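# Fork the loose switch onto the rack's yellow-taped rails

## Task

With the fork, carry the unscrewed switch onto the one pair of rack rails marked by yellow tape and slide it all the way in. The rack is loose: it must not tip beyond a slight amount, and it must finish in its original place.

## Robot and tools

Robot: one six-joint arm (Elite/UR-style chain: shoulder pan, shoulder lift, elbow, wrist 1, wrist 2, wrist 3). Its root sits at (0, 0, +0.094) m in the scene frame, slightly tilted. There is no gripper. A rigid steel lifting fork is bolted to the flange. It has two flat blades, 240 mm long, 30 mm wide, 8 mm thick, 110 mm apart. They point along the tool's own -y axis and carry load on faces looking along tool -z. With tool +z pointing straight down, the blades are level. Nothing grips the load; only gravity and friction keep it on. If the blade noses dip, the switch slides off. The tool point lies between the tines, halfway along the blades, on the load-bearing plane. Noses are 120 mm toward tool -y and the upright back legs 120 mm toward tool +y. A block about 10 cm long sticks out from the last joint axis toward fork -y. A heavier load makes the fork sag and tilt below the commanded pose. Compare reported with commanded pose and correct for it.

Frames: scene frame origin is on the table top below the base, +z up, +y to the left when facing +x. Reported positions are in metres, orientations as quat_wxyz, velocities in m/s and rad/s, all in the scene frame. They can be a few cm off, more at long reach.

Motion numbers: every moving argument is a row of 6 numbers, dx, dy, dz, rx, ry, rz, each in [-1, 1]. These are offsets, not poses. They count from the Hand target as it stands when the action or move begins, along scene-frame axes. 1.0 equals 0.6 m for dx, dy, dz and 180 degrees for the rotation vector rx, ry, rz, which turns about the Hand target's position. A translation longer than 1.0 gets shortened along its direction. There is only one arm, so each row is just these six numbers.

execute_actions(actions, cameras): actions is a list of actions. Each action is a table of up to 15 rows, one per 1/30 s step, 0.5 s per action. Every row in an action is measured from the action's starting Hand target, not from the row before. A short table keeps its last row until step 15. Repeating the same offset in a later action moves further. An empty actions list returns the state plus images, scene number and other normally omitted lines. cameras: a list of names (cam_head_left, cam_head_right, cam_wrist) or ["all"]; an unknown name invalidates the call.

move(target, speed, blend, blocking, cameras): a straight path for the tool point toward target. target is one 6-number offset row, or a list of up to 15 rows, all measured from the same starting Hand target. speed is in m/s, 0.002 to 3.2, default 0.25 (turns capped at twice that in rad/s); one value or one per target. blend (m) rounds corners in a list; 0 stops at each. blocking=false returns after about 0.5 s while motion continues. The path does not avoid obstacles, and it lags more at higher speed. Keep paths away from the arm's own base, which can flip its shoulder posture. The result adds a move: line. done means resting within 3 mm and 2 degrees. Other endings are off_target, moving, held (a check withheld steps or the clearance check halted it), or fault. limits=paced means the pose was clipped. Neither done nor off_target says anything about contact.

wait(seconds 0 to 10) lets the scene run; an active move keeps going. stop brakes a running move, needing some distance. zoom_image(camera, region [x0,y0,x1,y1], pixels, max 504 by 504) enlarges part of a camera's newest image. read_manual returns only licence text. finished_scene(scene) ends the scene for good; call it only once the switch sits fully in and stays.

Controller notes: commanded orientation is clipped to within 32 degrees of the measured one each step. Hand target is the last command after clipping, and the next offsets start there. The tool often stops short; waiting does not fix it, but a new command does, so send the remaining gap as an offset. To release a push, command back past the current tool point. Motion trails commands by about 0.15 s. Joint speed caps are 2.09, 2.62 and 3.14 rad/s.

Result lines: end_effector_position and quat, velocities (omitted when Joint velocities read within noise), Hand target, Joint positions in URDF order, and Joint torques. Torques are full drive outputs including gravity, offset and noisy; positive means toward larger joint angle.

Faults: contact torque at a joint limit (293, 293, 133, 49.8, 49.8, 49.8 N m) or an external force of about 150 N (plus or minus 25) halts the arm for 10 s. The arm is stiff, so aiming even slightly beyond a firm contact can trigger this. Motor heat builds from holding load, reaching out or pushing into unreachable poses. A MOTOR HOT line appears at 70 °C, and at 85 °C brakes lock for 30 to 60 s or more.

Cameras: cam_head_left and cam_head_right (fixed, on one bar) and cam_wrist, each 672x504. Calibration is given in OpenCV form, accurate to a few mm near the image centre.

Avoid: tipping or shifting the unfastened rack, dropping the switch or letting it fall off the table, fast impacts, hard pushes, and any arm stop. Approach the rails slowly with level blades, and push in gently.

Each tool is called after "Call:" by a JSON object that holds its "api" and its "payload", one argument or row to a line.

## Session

Call:
{"api": "execute_actions", "payload": {
  "actions": []
}}

Call:
{"api": "zoom_image", "payload": {
  "camera": "cam_head_left",
  "region": [280, 70, 480, 280]
}}

Call:
{"api": "zoom_image", "payload": {
  "camera": "cam_head_right",
  "region": [280, 70, 480, 280]
}}

Scene clock: 0.00 s.
end_effector_position=(+0.3721, -0.1179, +0.2683) end_effector_quat_wxyz=(-0.171, +0.978, -0.115, +0.012)
Joint positions: [1.982 -1.736 2.436 -1.964 -1.402 0.575]
Joint velocities: within noise
Joint torques (N m): no reading
Hand target: +0.3721, -0.1179, +0.2683; -0.171, +0.978, -0.115, +0.012
camera_calibration:
cam_wrist: T_world_to_cam=[[0.971635, -0.232132, -0.0451733, -0.367249], [-0.231942, -0.972683, 0.00947392, -0.159603], [-0.0461385, 0.00127239, -0.998934, 0.379723], [0, 0, 0, 1]] pos_world=[0.337333, -0.240977, 0.364241]

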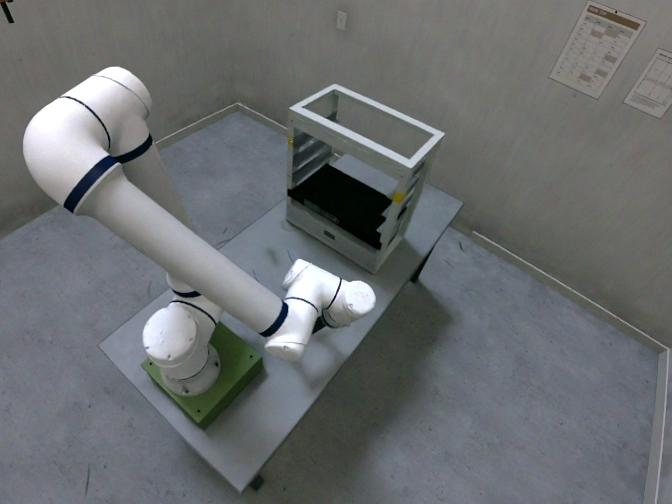

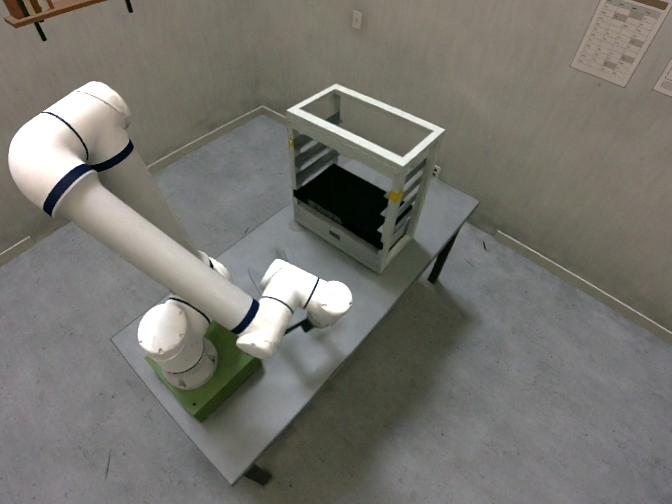

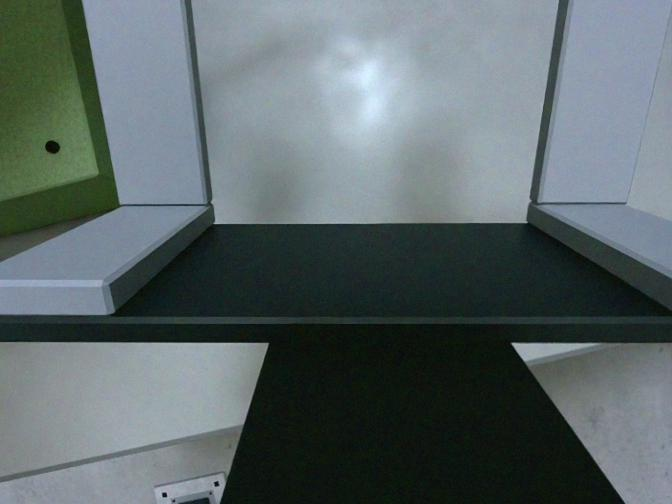

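Scaled by 2.400.

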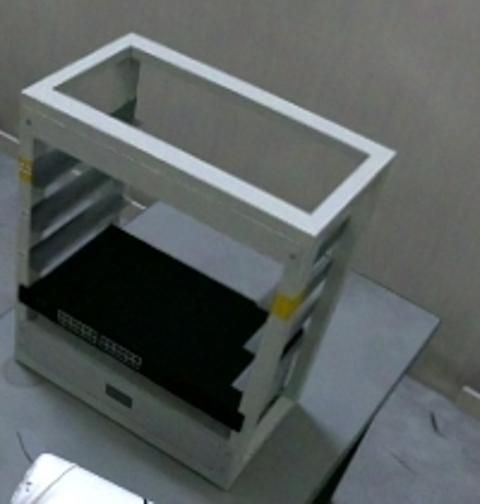

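Scaled by 2.400.

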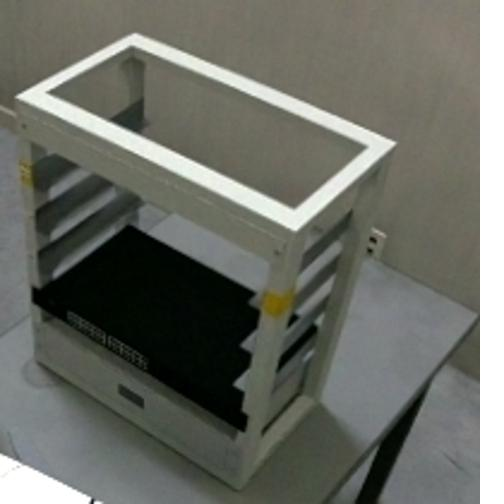

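Call:
{"api": "move", "payload": {
  "target": [0.28, 0.697, 0.153, -0.139, -0.348, 0.0035],
  "speed": 0.4,
  "cameras": ["all"]
}}

Call:
{"api": "zoom_image", "payload": {
  "camera": "cam_wrist",
  "region": [190, 0, 560, 240]
}}

Scene clock: 23.03 s.
end_effector_position=(+0.4594, +0.1794, +0.3457) end_effector_quat_wxyz=(-0.072, +0.909, -0.025, +0.410)
Joint positions: [2.365 -2.345 2.851 -2.642 -0.9 1.009]
Joint torques (N m): [-19.83 3.15 -92.44 -5.47 5.13 -1.15]
Hand target: +0.4594, +0.1794, +0.3457; -0.072, +0.909, -0.025, +0.410 (not the last commanded pose)
Off the commanded pose: 0.146 m, 19 deg.
led back after a hold: the arm was led back toward your command in small steps, so it may still be short of it.
move: held (a check stopped the path); limits=held
pose unreachable: on one or more control steps of this call, first in action 0 (counted from 0), an arm could not follow its commanded pose, so it was not sent that pose on those steps. It may still have moved: this result reports where it is.
cause: moving toward the commanded pose would bring two parts of the arm too close to each other (joints 3 (elbow) and 4 (wrist 1) lie between them).
camera_calibration:
cam_wrist: T_world_to_cam=[[0.682002, -0.115386, 0.722191, -0.532732], [-0.249189, -0.96505, 0.0811333, 0.130977], [0.687589, -0.235295, -0.686919, 0.0581551], [0, 0, 0, 1]] pos_world=[0.355975, 0.0786135, 0.414055]

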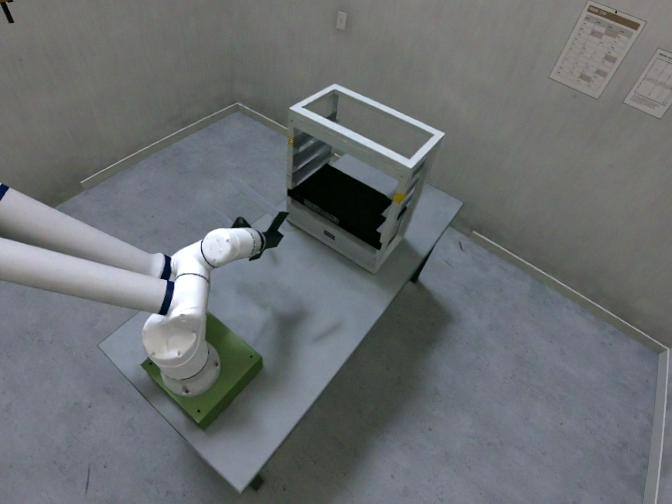

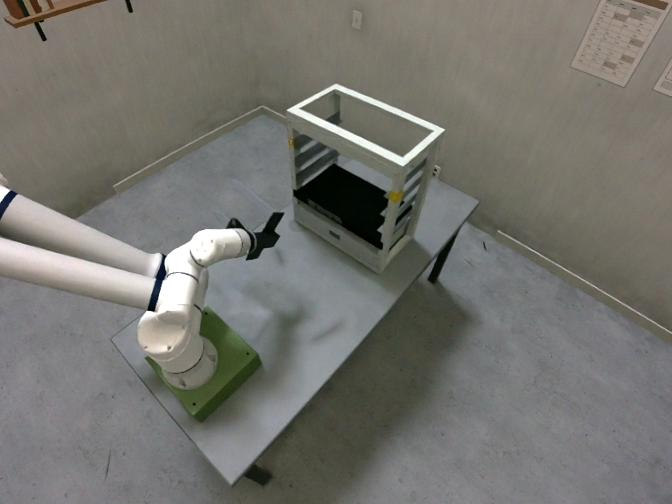

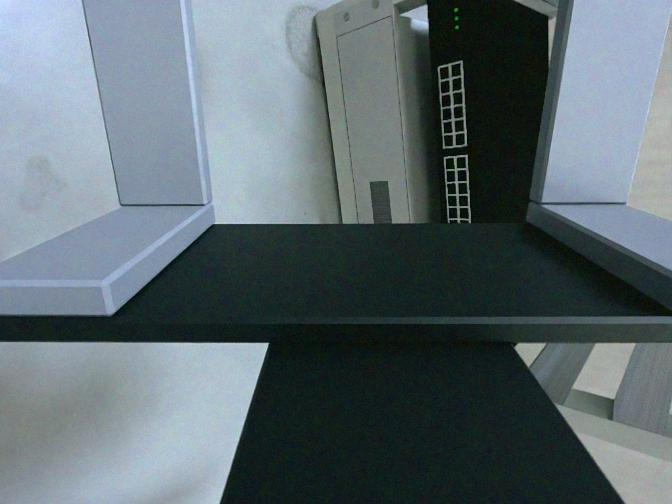

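Scaled by 1.362.

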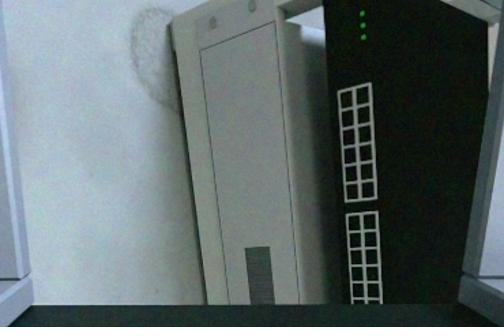

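Call:
{"api": "zoom_image", "payload": {
  "camera": "cam_head_left",
  "region": [280, 100, 350, 210]
}}

Call:
{"api": "zoom_image", "payload": {
  "camera": "cam_head_right",
  "region": [280, 100, 350, 210]
}}

Call:
{"api": "zoom_image", "payload": {
  "camera": "cam_head_right",
  "region": [370, 140, 440, 250]
}}

Call:
{"api": "move", "payload": {
  "target": [0.05, 0.1, 0.1, 0.06, -0.18, -0.05],
  "speed": 0.4,
  "cameras": ["cam_wrist"]
}}

Call:
{"api": "zoom_image", "payload": {
  "camera": "cam_wrist",
  "region": [190, 0, 560, 240]
}}

Scaled by 4.582.

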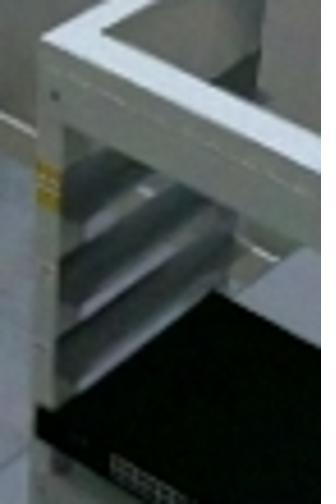

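Scaled by 4.582.

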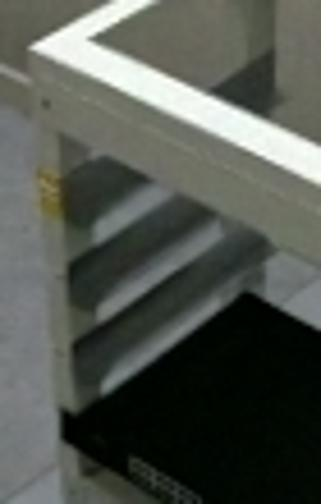

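Scaled by 4.582.

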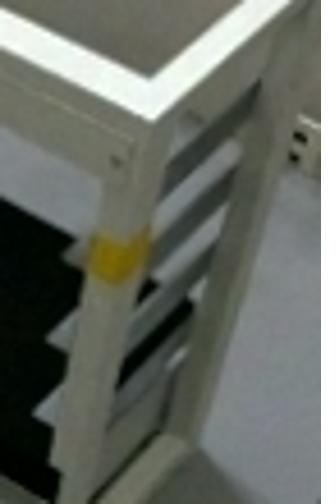

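Scene clock: 56.30 s.
end_effector_position=(+0.4601, +0.1812, +0.3478) end_effector_quat_wxyz=(-0.074, +0.905, -0.028, +0.418)
Joint positions: [2.358 -2.351 2.861 -2.659 -0.885 1.019]
Joint torques (N m): [9.04 34.39 -93.09 -5.36 2.82 -1.35]
Hand target: +0.4601, +0.1812, +0.3478; -0.074, +0.905, -0.028, +0.418 (not the last commanded pose)
Off the commanded pose: 0.087 m, 34 deg.
move: held (a check stopped the path); limits=held
pose unreachable: on one or more control steps of this call, first in action 0 (counted from 0), an arm could not follow its commanded pose, so it was not sent that pose on those steps. It may still have moved: this result reports where it is.
cause: moving toward the commanded pose would bring two parts of the arm too close to each other (joints 3 (elbow) and 4 (wrist 1) lie between them).
camera_calibration:
cam_wrist: T_world_to_cam=[[0.668479, -0.122899, 0.733507, -0.53094], [-0.25514, -0.964297, 0.0709532, 0.138842], [0.698598, -0.234578, -0.675969, 0.0505587], [0, 0, 0, 1]] pos_world=[0.355026, 0.0804925, 0.413773]
Images, in order (width x height): cam_wrist 672x504.

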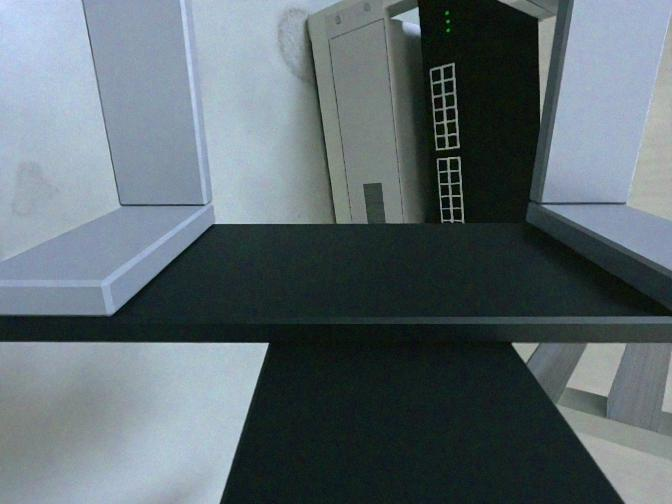

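Scaled by 1.362.

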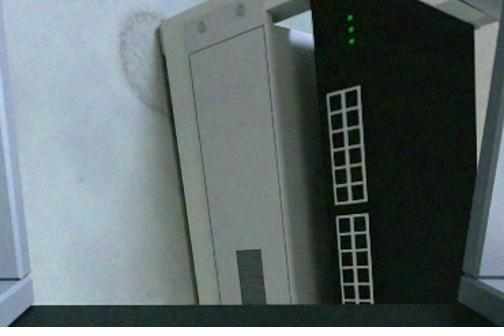

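Call:
{"api": "move", "payload": {
  "target": [
    [0.1833, -0.302, 0.05, 0.1117, 0.169, -0.2876],
    [0.2333, -0.302, -0.08, 0.1676, 0.2535, -0.4314]
  ],
  "speed": 0.4,
  "blend": [0.03, 0],
  "cameras": ["all"]
}}

Scene clock: 72.43 s.
end_effector_position=(+0.6001, +0.0000, +0.2998) end_effector_quat_wxyz=(+0.000, +0.725, -0.688, +0.000)
Joint positions: [2.766 -1.892 2.403 -2.068 -1.57 2.667]
Joint torques (N m): [8.96 -8.67 -92.42 -5.54 -0.39 3.5]
Hand target: +0.6001, +0.0000, +0.2998; +0.000, +0.725, -0.688, +0.000
Off the commanded pose: 0.000 m, 0 deg.
move: done
camera_calibration:
cam_wrist: T_world_to_cam=[[0.0391072, -0.998891, -0.0261996, -0.0060416], [-0.937183, -0.0457617, 0.345824, 0.330079], [-0.346639, 0.0110296, -0.937934, 0.583601], [0, 0, 0, 1]] pos_world=[0.51188, 0.0026332, 0.433072]

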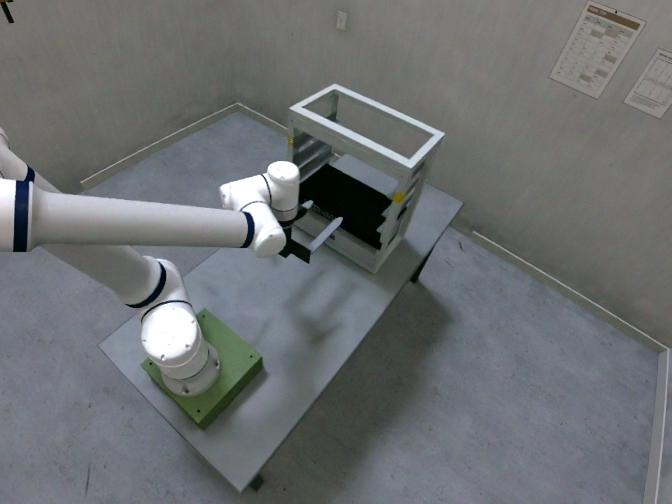

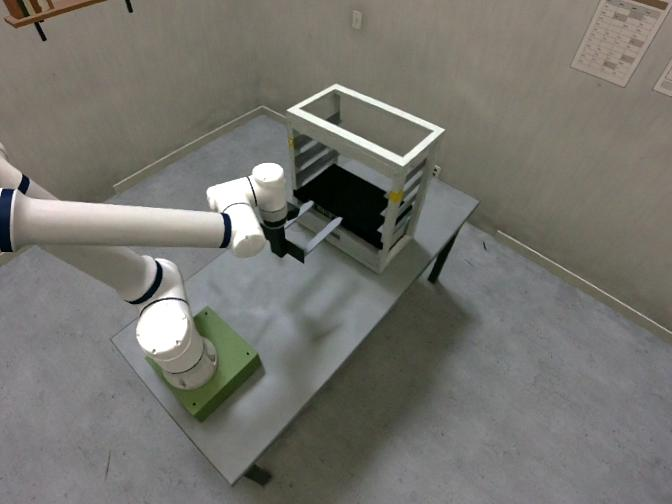

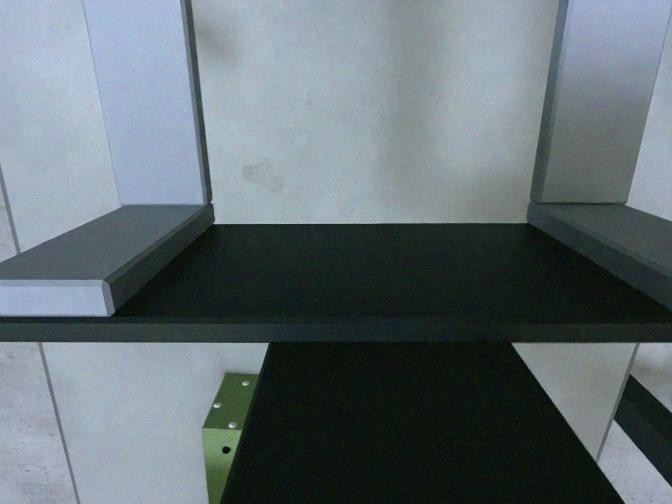

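Call:
{"api": "move", "payload": {
  "target": [0.3667, 0.0133, -0.03, 0, 0, 0],
  "speed": 0.25,
  "cameras": ["all"]
}}

Call:
{"api": "zoom_image", "payload": {
  "camera": "cam_wrist",
  "region": [190, 0, 370, 120]
}}

Call:
{"api": "zoom_image", "payload": {
  "camera": "cam_wrist",
  "region": [370, 0, 550, 120]
}}

Call:
{"api": "zoom_image", "payload": {
  "camera": "cam_head_left",
  "region": [280, 120, 420, 260]
}}

Call:
{"api": "zoom_image", "payload": {
  "camera": "cam_head_right",
  "region": [280, 120, 420, 260]
}}

Scene clock: 79.97 s.
end_effector_position=(+0.8199, +0.0080, +0.2818) end_effector_quat_wxyz=(+0.000, +0.725, -0.688, +0.000) end_effector_velocity=(+0.002, +0.000, -0.001) end_effector_angular_velocity=(+0.000, +0.001, +0.000)
Joint positions: [2.918 -1.46 2.072 -2.169 -1.568 2.82]
Joint velocities: [0.001 0.005 -0.003 -0.001 0 0.001]
Joint torques (N m): [10.07 -55.43 -88.15 -5.45 -1.65 3.31]
Hand target: +0.8201, +0.0080, +0.2818; +0.000, +0.725, -0.688, +0.000
Off the commanded pose: 0.000 m, 0 deg.
move: done
camera_calibration:
cam_wrist: T_world_to_cam=[[0.0388808, -0.9989, -0.0262309, -0.00703931], [-0.937149, -0.0455616, 0.345942, 0.542582], [-0.346756, 0.0111317, -0.937889, 0.642889], [0, 0, 0, 1]] pos_world=[0.731679, 0.0105329, 0.415072]

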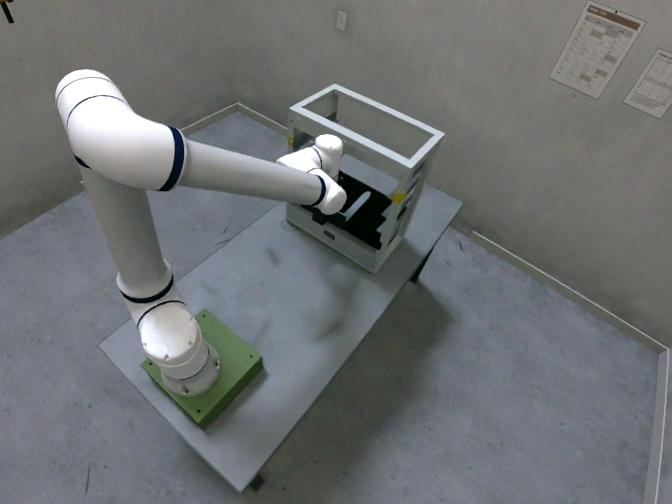

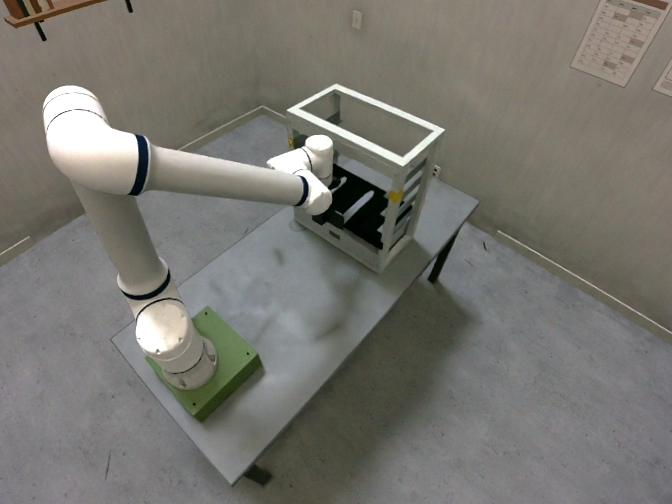

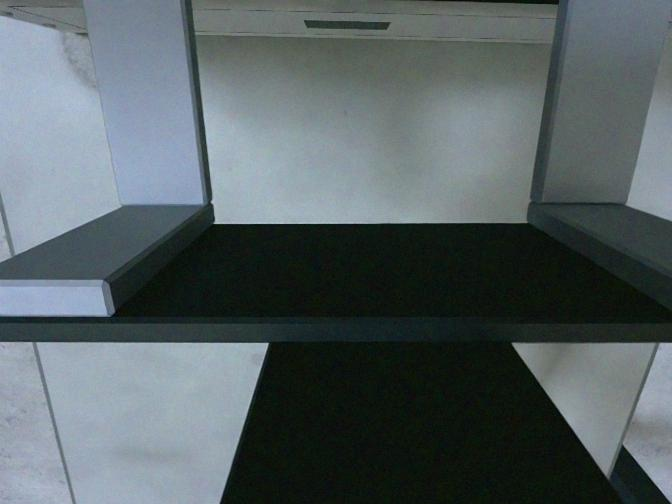

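Scaled by 2.800.

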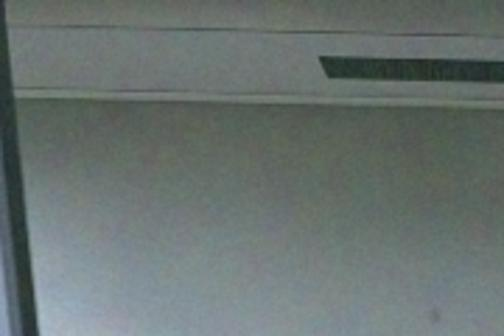

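Scaled by 2.800.

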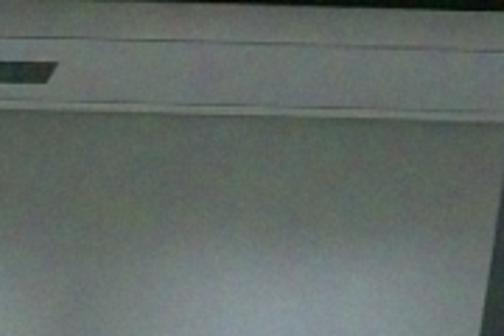

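Scaled by 3.600.

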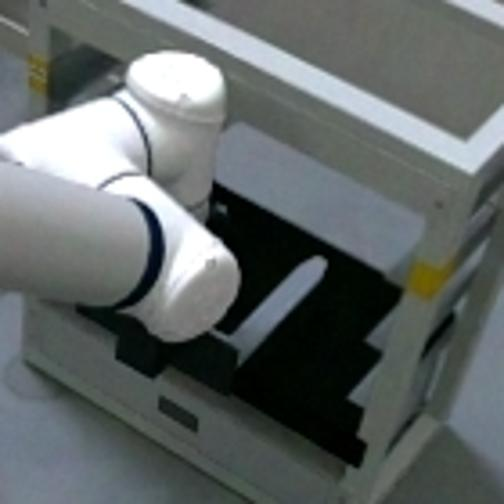

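Scaled by 3.600.

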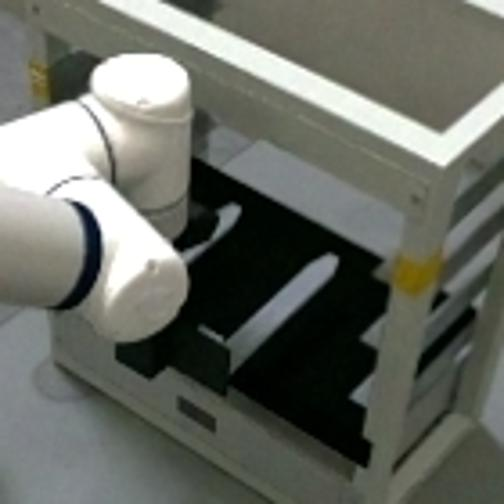

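Call:
{"api": "move", "payload": {
  "target": [
    [-0.3218, 0.0007, 0, 0, 0, -0.012],
    [-0.3218, 0.0007, -0.2063, 0, 0, -0.012],
    [-0.12, 0.004, -0.2063, 0, 0, -0.012]
  ],
  "speed": [0.2, 0.15, 0.1],
  "blend": [0.01, 0.005, 0],
  "cameras": ["all"]
}}

Call:
{"api": "zoom_image", "payload": {
  "camera": "cam_head_right",
  "region": [280, 150, 420, 280]
}}

Call:
{"api": "zoom_image", "payload": {
  "camera": "cam_head_left",
  "region": [280, 150, 420, 280]
}}

Scene clock: 95.10 s.
end_effector_position=(+0.7479, +0.0104, +0.1580) end_effector_quat_wxyz=(+0.000, +0.712, -0.702, +0.000)
Joint positions: [2.899 -1.404 2.3 -2.453 -1.568 2.839]
Joint torques (N m): [10.05 -48.16 -73.43 -5.46 -0.51 3.41]
Hand target: +0.7481, +0.0104, +0.1580; +0.000, +0.712, -0.702, +0.000
Off the commanded pose: 0.000 m, 0 deg.
move: done
camera_calibration:
cam_wrist: T_world_to_cam=[[0.00118579, -0.999655, -0.0262572, 0.0231463], [-0.938182, -0.0102008, 0.345991, 0.518478], [-0.34614, 0.0242238, -0.93787, 0.501192], [0, 0, 0, 1]] pos_world=[0.659882, 0.0162864, 0.291272]

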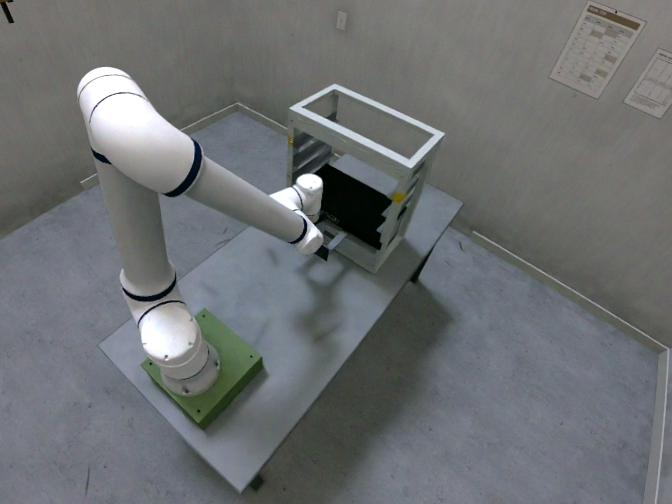

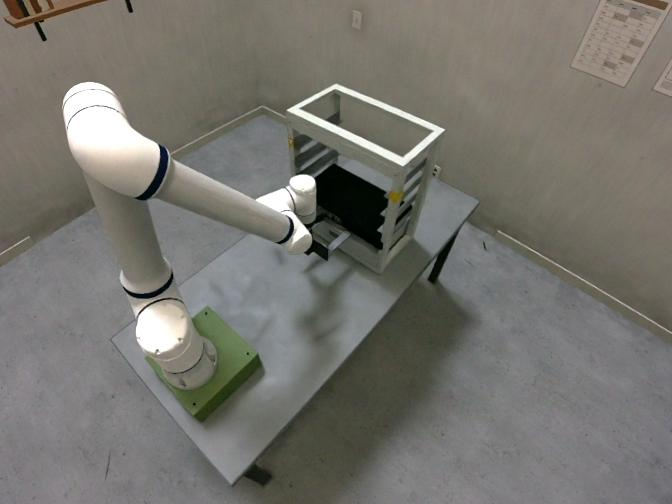

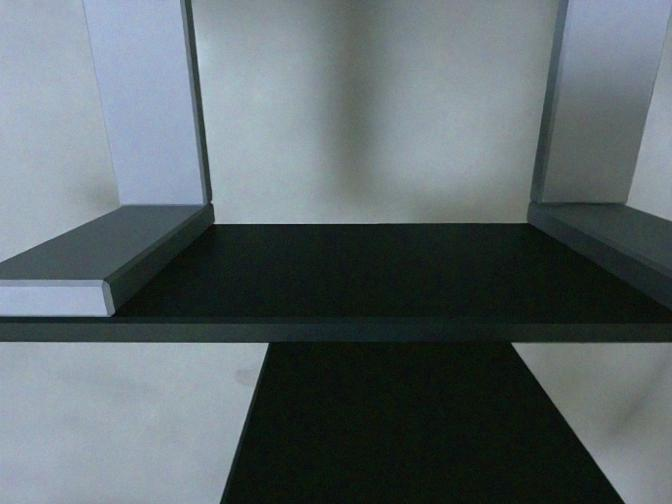

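Scaled by 3.600.

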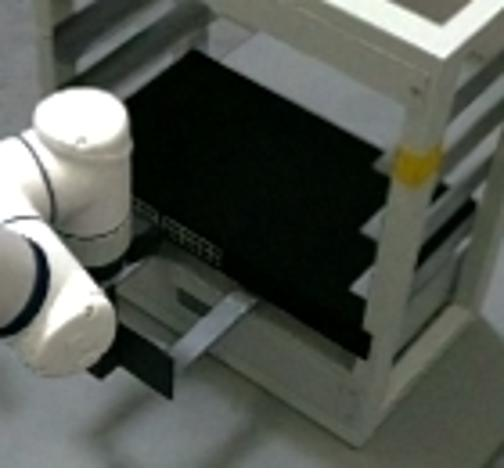

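Scaled by 3.600.

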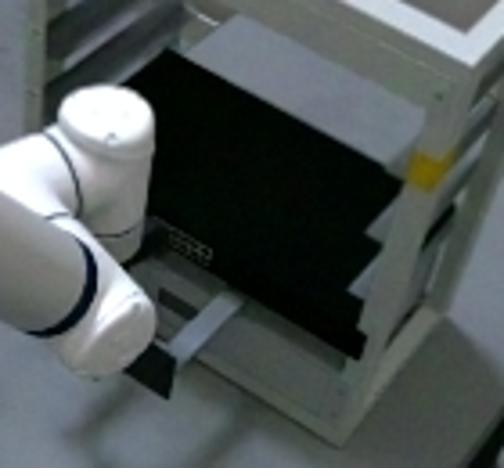

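Call:
{"api": "move", "payload": {
  "target": [0.215, 0.0032, 0, 0, 0, 0],
  "speed": 0.08,
  "cameras": ["all"]
}}

Call:
{"api": "zoom_image", "payload": {
  "camera": "cam_head_right",
  "region": [280, 80, 450, 280]
}}

Scene clock: 100.57 s.
end_effector_position=(+0.8769, +0.0123, +0.1580) end_effector_quat_wxyz=(+0.000, +0.712, -0.702, +0.000)
Joint positions: [2.954 -1.229 2.056 -2.385 -1.567 2.893]
Joint torques (N m): [9.31 -67.85 -76.58 -5.38 0.39 3.48]
Hand target: +0.8771, +0.0123, +0.1580; +0.000, +0.712, -0.702, +0.000
Off the commanded pose: 0.000 m, 0 deg.
move: done
camera_calibration:
cam_wrist: T_world_to_cam=[[0.00118579, -0.999655, -0.0262572, 0.0248927], [-0.938182, -0.0102008, 0.345991, 0.639523], [-0.34614, 0.0242238, -0.93787, 0.545798], [0, 0, 0, 1]] pos_world=[0.788882, 0.0181864, 0.291272]

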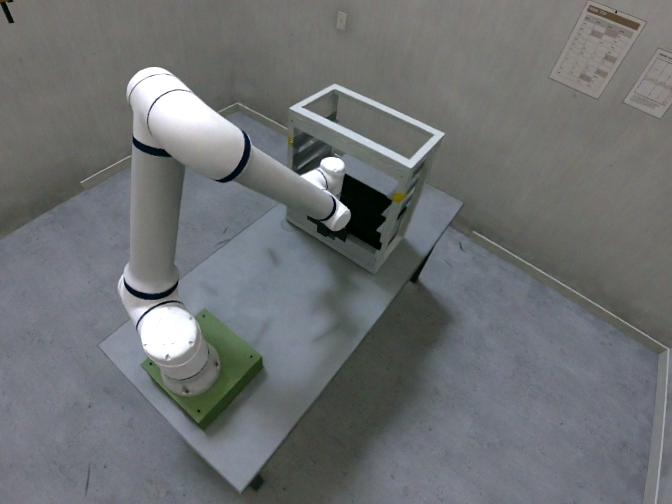

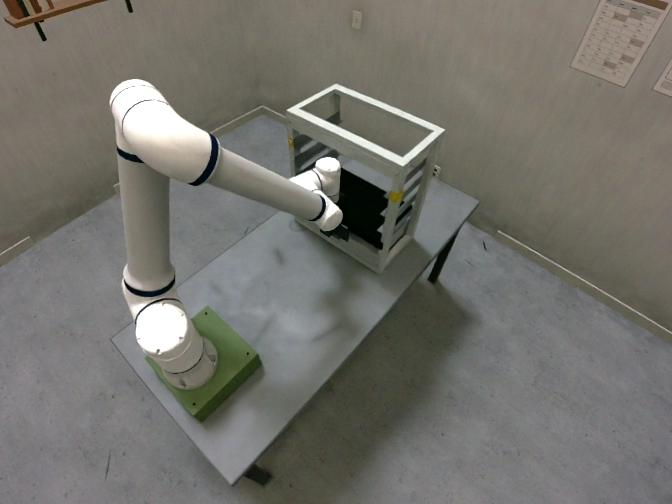

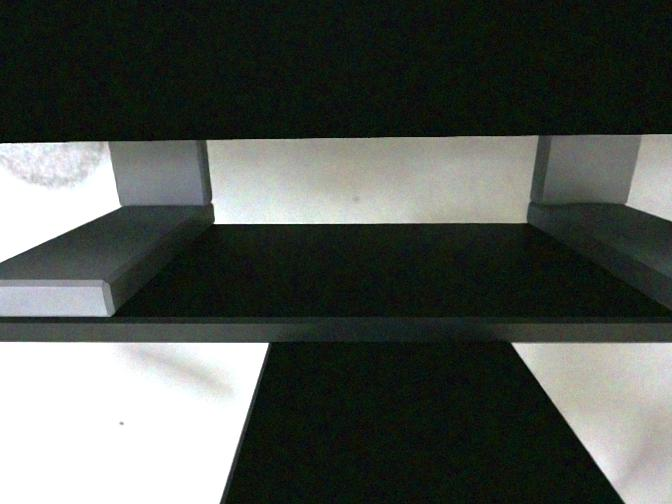

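Scaled by 2.520.

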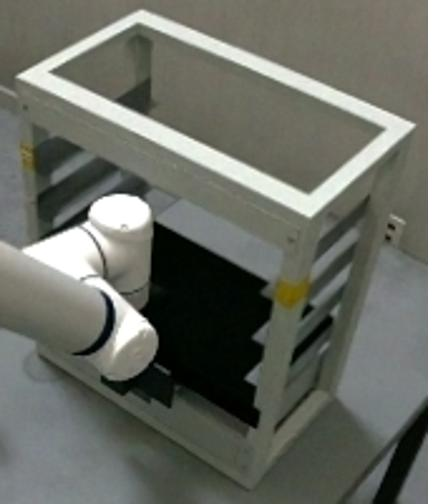

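Call:
{"api": "move", "payload": {
  "target": [0, 0, 0.0167, 0, 0, 0],
  "speed": 0.05
}}

Call:
{"api": "move", "payload": {
  "target": [0, 0, 0.01, 0, 0, 0],
  "speed": 0.02
}}

Call:
{"api": "move", "payload": {
  "target": [0, 0, 0.0092, 0, 0, 0],
  "speed": 0.02,
  "cameras": ["cam_wrist"]
}}

Scene clock: 105.70 s.
end_effector_position=(+0.8771, +0.0123, +0.1678) end_effector_quat_wxyz=(+0.000, +0.712, -0.702, +0.000)
Joint positions: [2.954 -1.242 2.051 -2.366 -1.568 2.893]
Joint torques (N m): [-2.93 -100.04 -77.51 -5.64 -0.17 0.71]
Hand target: +0.8771, +0.0123, +0.1680; +0.000, +0.712, -0.702, +0.000
Off the commanded pose: 0.000 m, 0 deg.
move: done

Scene clock: 106.47 s.
end_effector_position=(+0.8770, +0.0123, +0.1737) end_effector_quat_wxyz=(+0.000, +0.712, -0.702, +0.000)
Joint positions: [2.954 -1.249 2.047 -2.355 -1.568 2.893]
Joint torques (N m): [-14.96 -114.28 -95.42 -10.15 -0.51 -1.7]
Hand target: +0.8771, +0.0123, +0.1740; +0.000, +0.712, -0.702, +0.000
Off the commanded pose: 0.000 m, 0 deg.
move: done

Scene clock: 107.20 s.
end_effector_position=(+0.8771, +0.0123, +0.1793) end_effector_quat_wxyz=(+0.000, +0.712, -0.702, +0.000)
Joint positions: [2.954 -1.256 2.044 -2.345 -1.568 2.893]
Joint torques (N m): [-16.1 -133.07 -114.5 -17.61 1.87 -1.82]
Hand target: +0.8771, +0.0123, +0.1796; +0.000, +0.712, -0.702, +0.000
Off the commanded pose: 0.000 m, 0 deg.
move: done
camera_calibration:
cam_wrist: T_world_to_cam=[[0.00121875, -0.999657, -0.0261628, 0.0253964], [-0.938182, -0.010199, 0.345992, 0.63234], [-0.34614, 0.0241238, -0.937873, 0.565847], [0, 0, 0, 1]] pos_world=[0.789082, 0.0181866, 0.312572]
Images, in order (width x height): cam_wrist 672x504.

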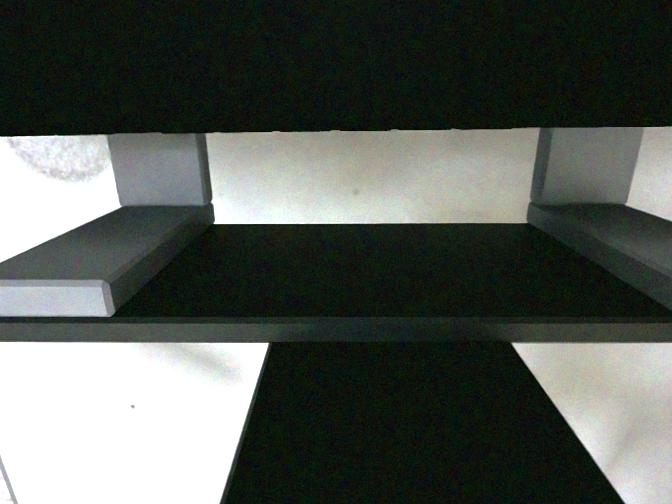

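Call:
{"api": "move", "payload": {
  "target": [
    [0, 0, 0.003, 0, 0, 0],
    [-0.55, -0.0081, 0.003, 0, 0, 0]
  ],
  "speed": [0.03, 0.09],
  "blend": 0.001,
  "cameras": ["all"]
}}

Call:
{"api": "zoom_image", "payload": {
  "camera": "cam_head_right",
  "region": [240, 80, 450, 290]
}}

Call:
{"api": "zoom_image", "payload": {
  "camera": "cam_head_left",
  "region": [240, 80, 450, 290]
}}

Scene clock: 115.37 s.
end_effector_position=(+0.5473, +0.0074, +0.1813) end_effector_quat_wxyz=(+0.000, +0.712, -0.702, +0.000) end_effector_velocity=(-0.001, +0.000, +0.001) end_effector_angular_velocity=(+0.000, -0.002, +0.000)
Joint positions: [2.739 -1.826 2.623 -2.355 -1.571 2.678]
Joint velocities: [-0.002 -0.005 0.002 0.001 0.001 -0.002]
Joint torques (N m): [-20.87 -55.96 -88.73 -16.86 4.86 -2.62]
Hand target: +0.5471, +0.0074, +0.1814; +0.000, +0.712, -0.702, +0.000
Off the commanded pose: 0.000 m, 0 deg.
move: done; blend cut to 0.0009 m at target 1
camera_calibration:
cam_wrist: T_world_to_cam=[[0.00121875, -0.999657, -0.0261628, 0.0210525], [-0.938182, -0.010199, 0.345992, 0.322093], [-0.34614, 0.0241238, -0.937873, 0.453647], [0, 0, 0, 1]] pos_world=[0.459182, 0.0133866, 0.314572]

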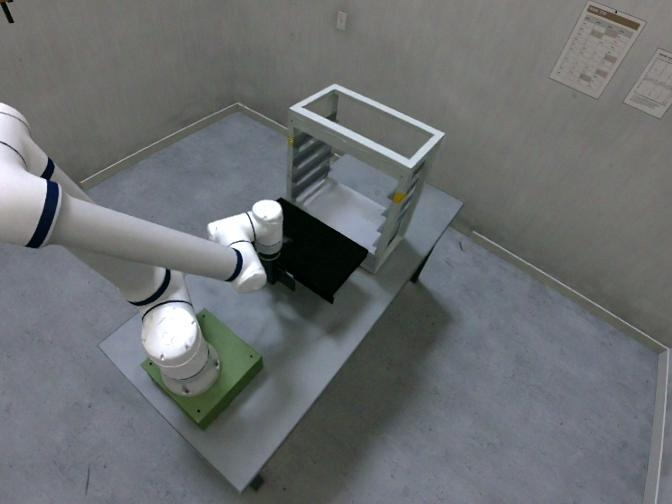

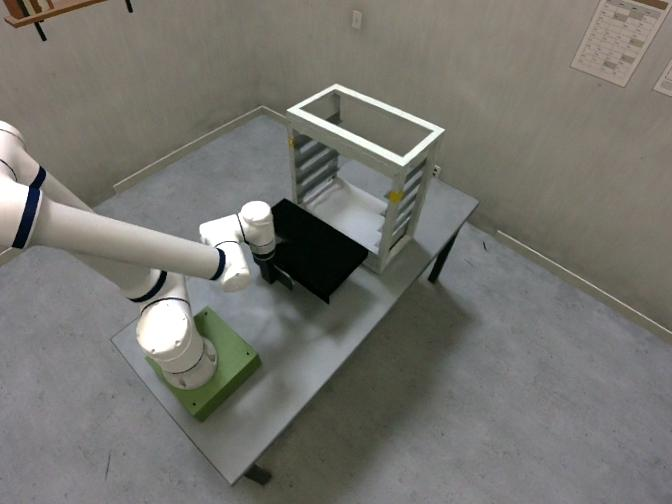

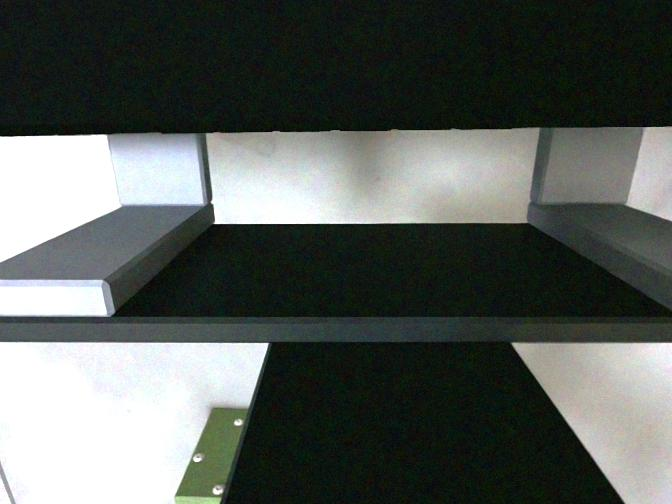

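Scaled by 2.400.

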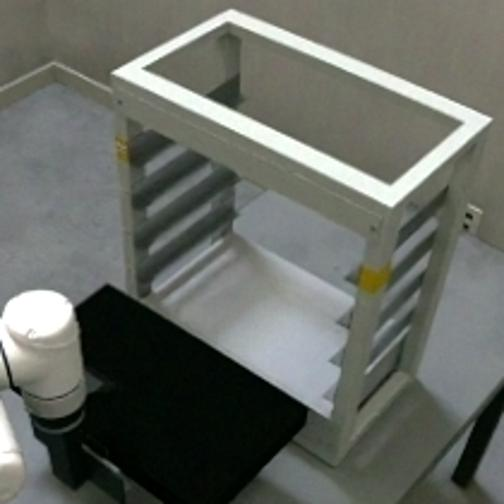

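Scaled by 2.400.

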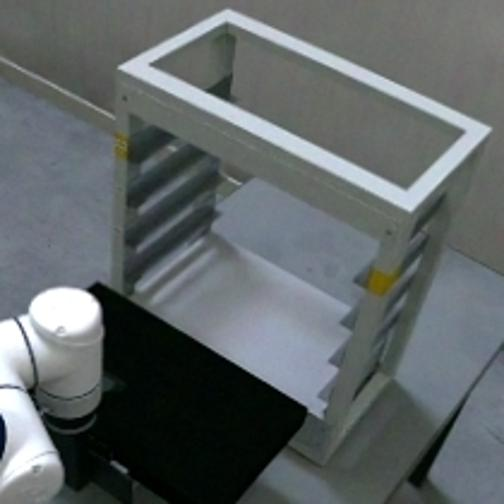

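Call:
{"api": "move", "payload": {
  "target": [
    [-0.05, -0.0007, 0.03, 0, 0, 0],
    [-0.05, -0.0007, 0.4435, 0, 0, 0],
    [0.25, 0.0037, 0.4435, 0, 0, 0]
  ],
  "speed": [0.1, 0.16, 0.1],
  "blend": [0.015, 0.0, 0],
  "cameras": ["all"]
}}

Call:
{"api": "zoom_image", "payload": {
  "camera": "cam_head_right",
  "region": [250, 80, 450, 250]
}}

Call:
{"api": "zoom_image", "payload": {
  "camera": "cam_head_left",
  "region": [250, 80, 450, 250]
}}

Scene clock: 129.53 s.
end_effector_position=(+0.6969, +0.0097, +0.4475) end_effector_quat_wxyz=(+0.000, +0.712, -0.702, +0.000)
Joint positions: [2.869 -1.805 2.066 -1.819 -1.569 2.808]
Joint torques (N m): [9.83 -52.91 -141.44 -22.21 1.02 3.4]
Hand target: +0.6971, +0.0097, +0.4475; +0.000, +0.712, -0.702, +0.000
Off the commanded pose: 0.000 m, 0 deg.
move: done
camera_calibration:
cam_wrist: T_world_to_cam=[[0.00118579, -0.999655, -0.0262572, 0.0301085], [-0.938182, -0.0102008, 0.345991, 0.370459], [-0.34614, 0.0242238, -0.93787, 0.755069], [0, 0, 0, 1]] pos_world=[0.608882, 0.0155864, 0.580772]

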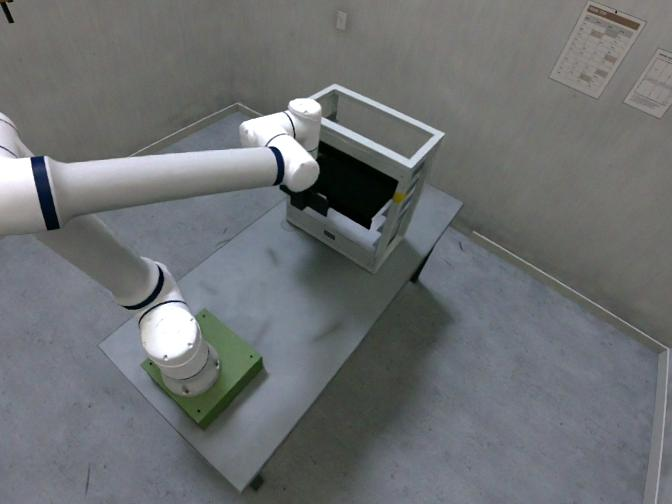

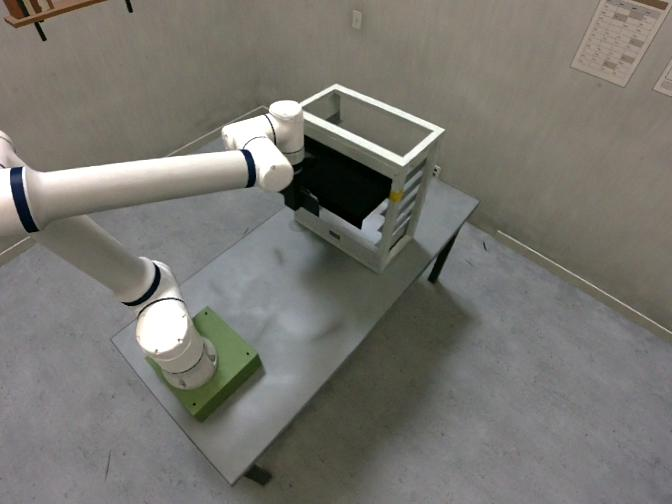

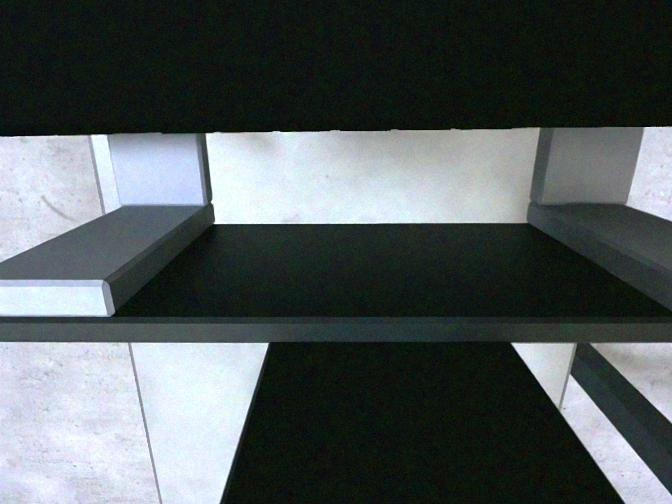

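Scaled by 2.520.

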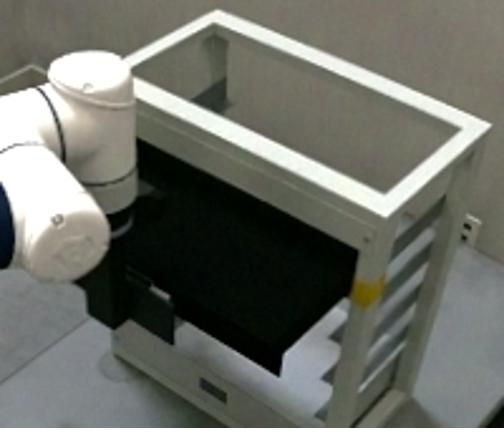

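Scaled by 2.520.

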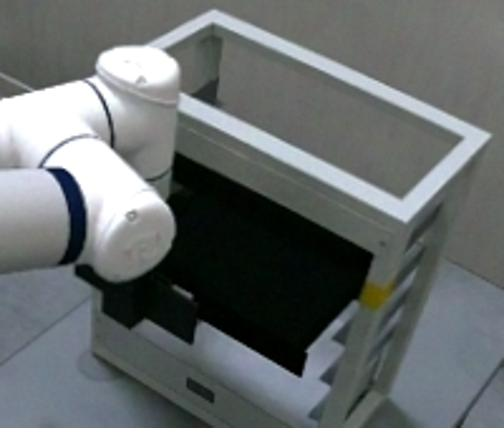

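Call:
{"api": "move", "payload": {
  "target": [0.2, 0.0029, 0, 0, 0, 0],
  "speed": 0.08
}}

Call:
{"api": "move", "payload": {
  "target": [
    [0, 0, -0.009, 0, 0, 0],
    [0, 0, -0.0175, 0, 0, 0],
    [0, 0, -0.0333, 0, 0, 0]
  ],
  "speed": [0.04, 0.02, 0.04],
  "blend": [0.001, 0.001, 0],
  "cameras": ["all"]
}}

Call:
{"api": "zoom_image", "payload": {
  "camera": "cam_head_right",
  "region": [250, 80, 450, 250]
}}

Scene clock: 135.37 s.
end_effector_position=(+0.8169, +0.0114, +0.4475) end_effector_quat_wxyz=(+0.000, +0.712, -0.702, +0.000)
Joint positions: [2.93 -1.59 1.885 -1.852 -1.568 2.869]
Joint torques (N m): [9.48 -81.71 -141.4 -22.18 1.49 3.38]
Hand target: +0.8171, +0.0114, +0.4475; +0.000, +0.712, -0.702, +0.000
Off the commanded pose: 0.000 m, 0 deg.
move: done

Scene clock: 136.40 s.
end_effector_position=(+0.8171, +0.0114, +0.4277) end_effector_quat_wxyz=(+0.000, +0.712, -0.702, +0.000) end_effector_velocity=(+0.000, +0.000, -0.001) end_effector_angular_velocity=(+0.000, -0.002, +0.000)
Joint positions: [2.93 -1.58 1.911 -1.888 -1.568 2.869]
Joint velocities: [0 0.001 0.002 -0.005 0 0]
Joint torques (N m): [9.47 -47.96 -73.33 -10.32 -0.7 3.53]
Hand target: +0.8171, +0.0114, +0.4275; +0.000, +0.712, -0.702, +0.000
Off the commanded pose: 0.000 m, 0 deg.
move: done
camera_calibration:
cam_wrist: T_world_to_cam=[[0.00121875, -0.999657, -0.0261628, 0.0310687], [-0.938182, -0.010199, 0.345992, 0.490096], [-0.34614, 0.0241238, -0.937873, 0.778068], [0, 0, 0, 1]] pos_world=[0.729082, 0.0172866, 0.560972]

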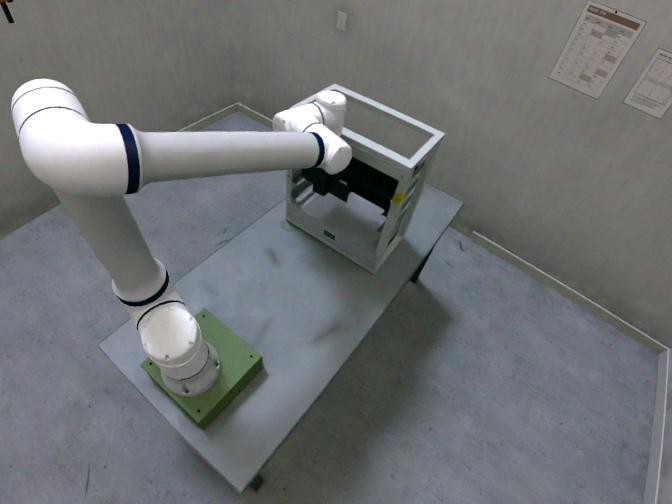

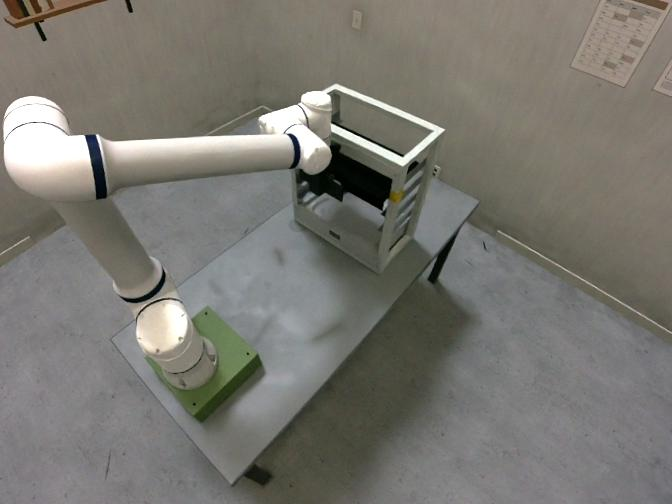

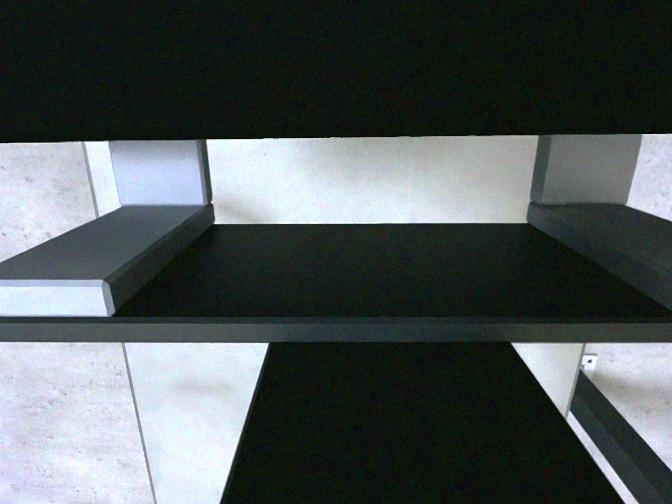

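Scaled by 2.520.

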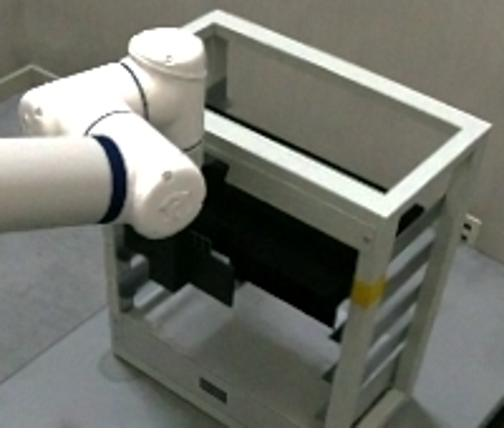

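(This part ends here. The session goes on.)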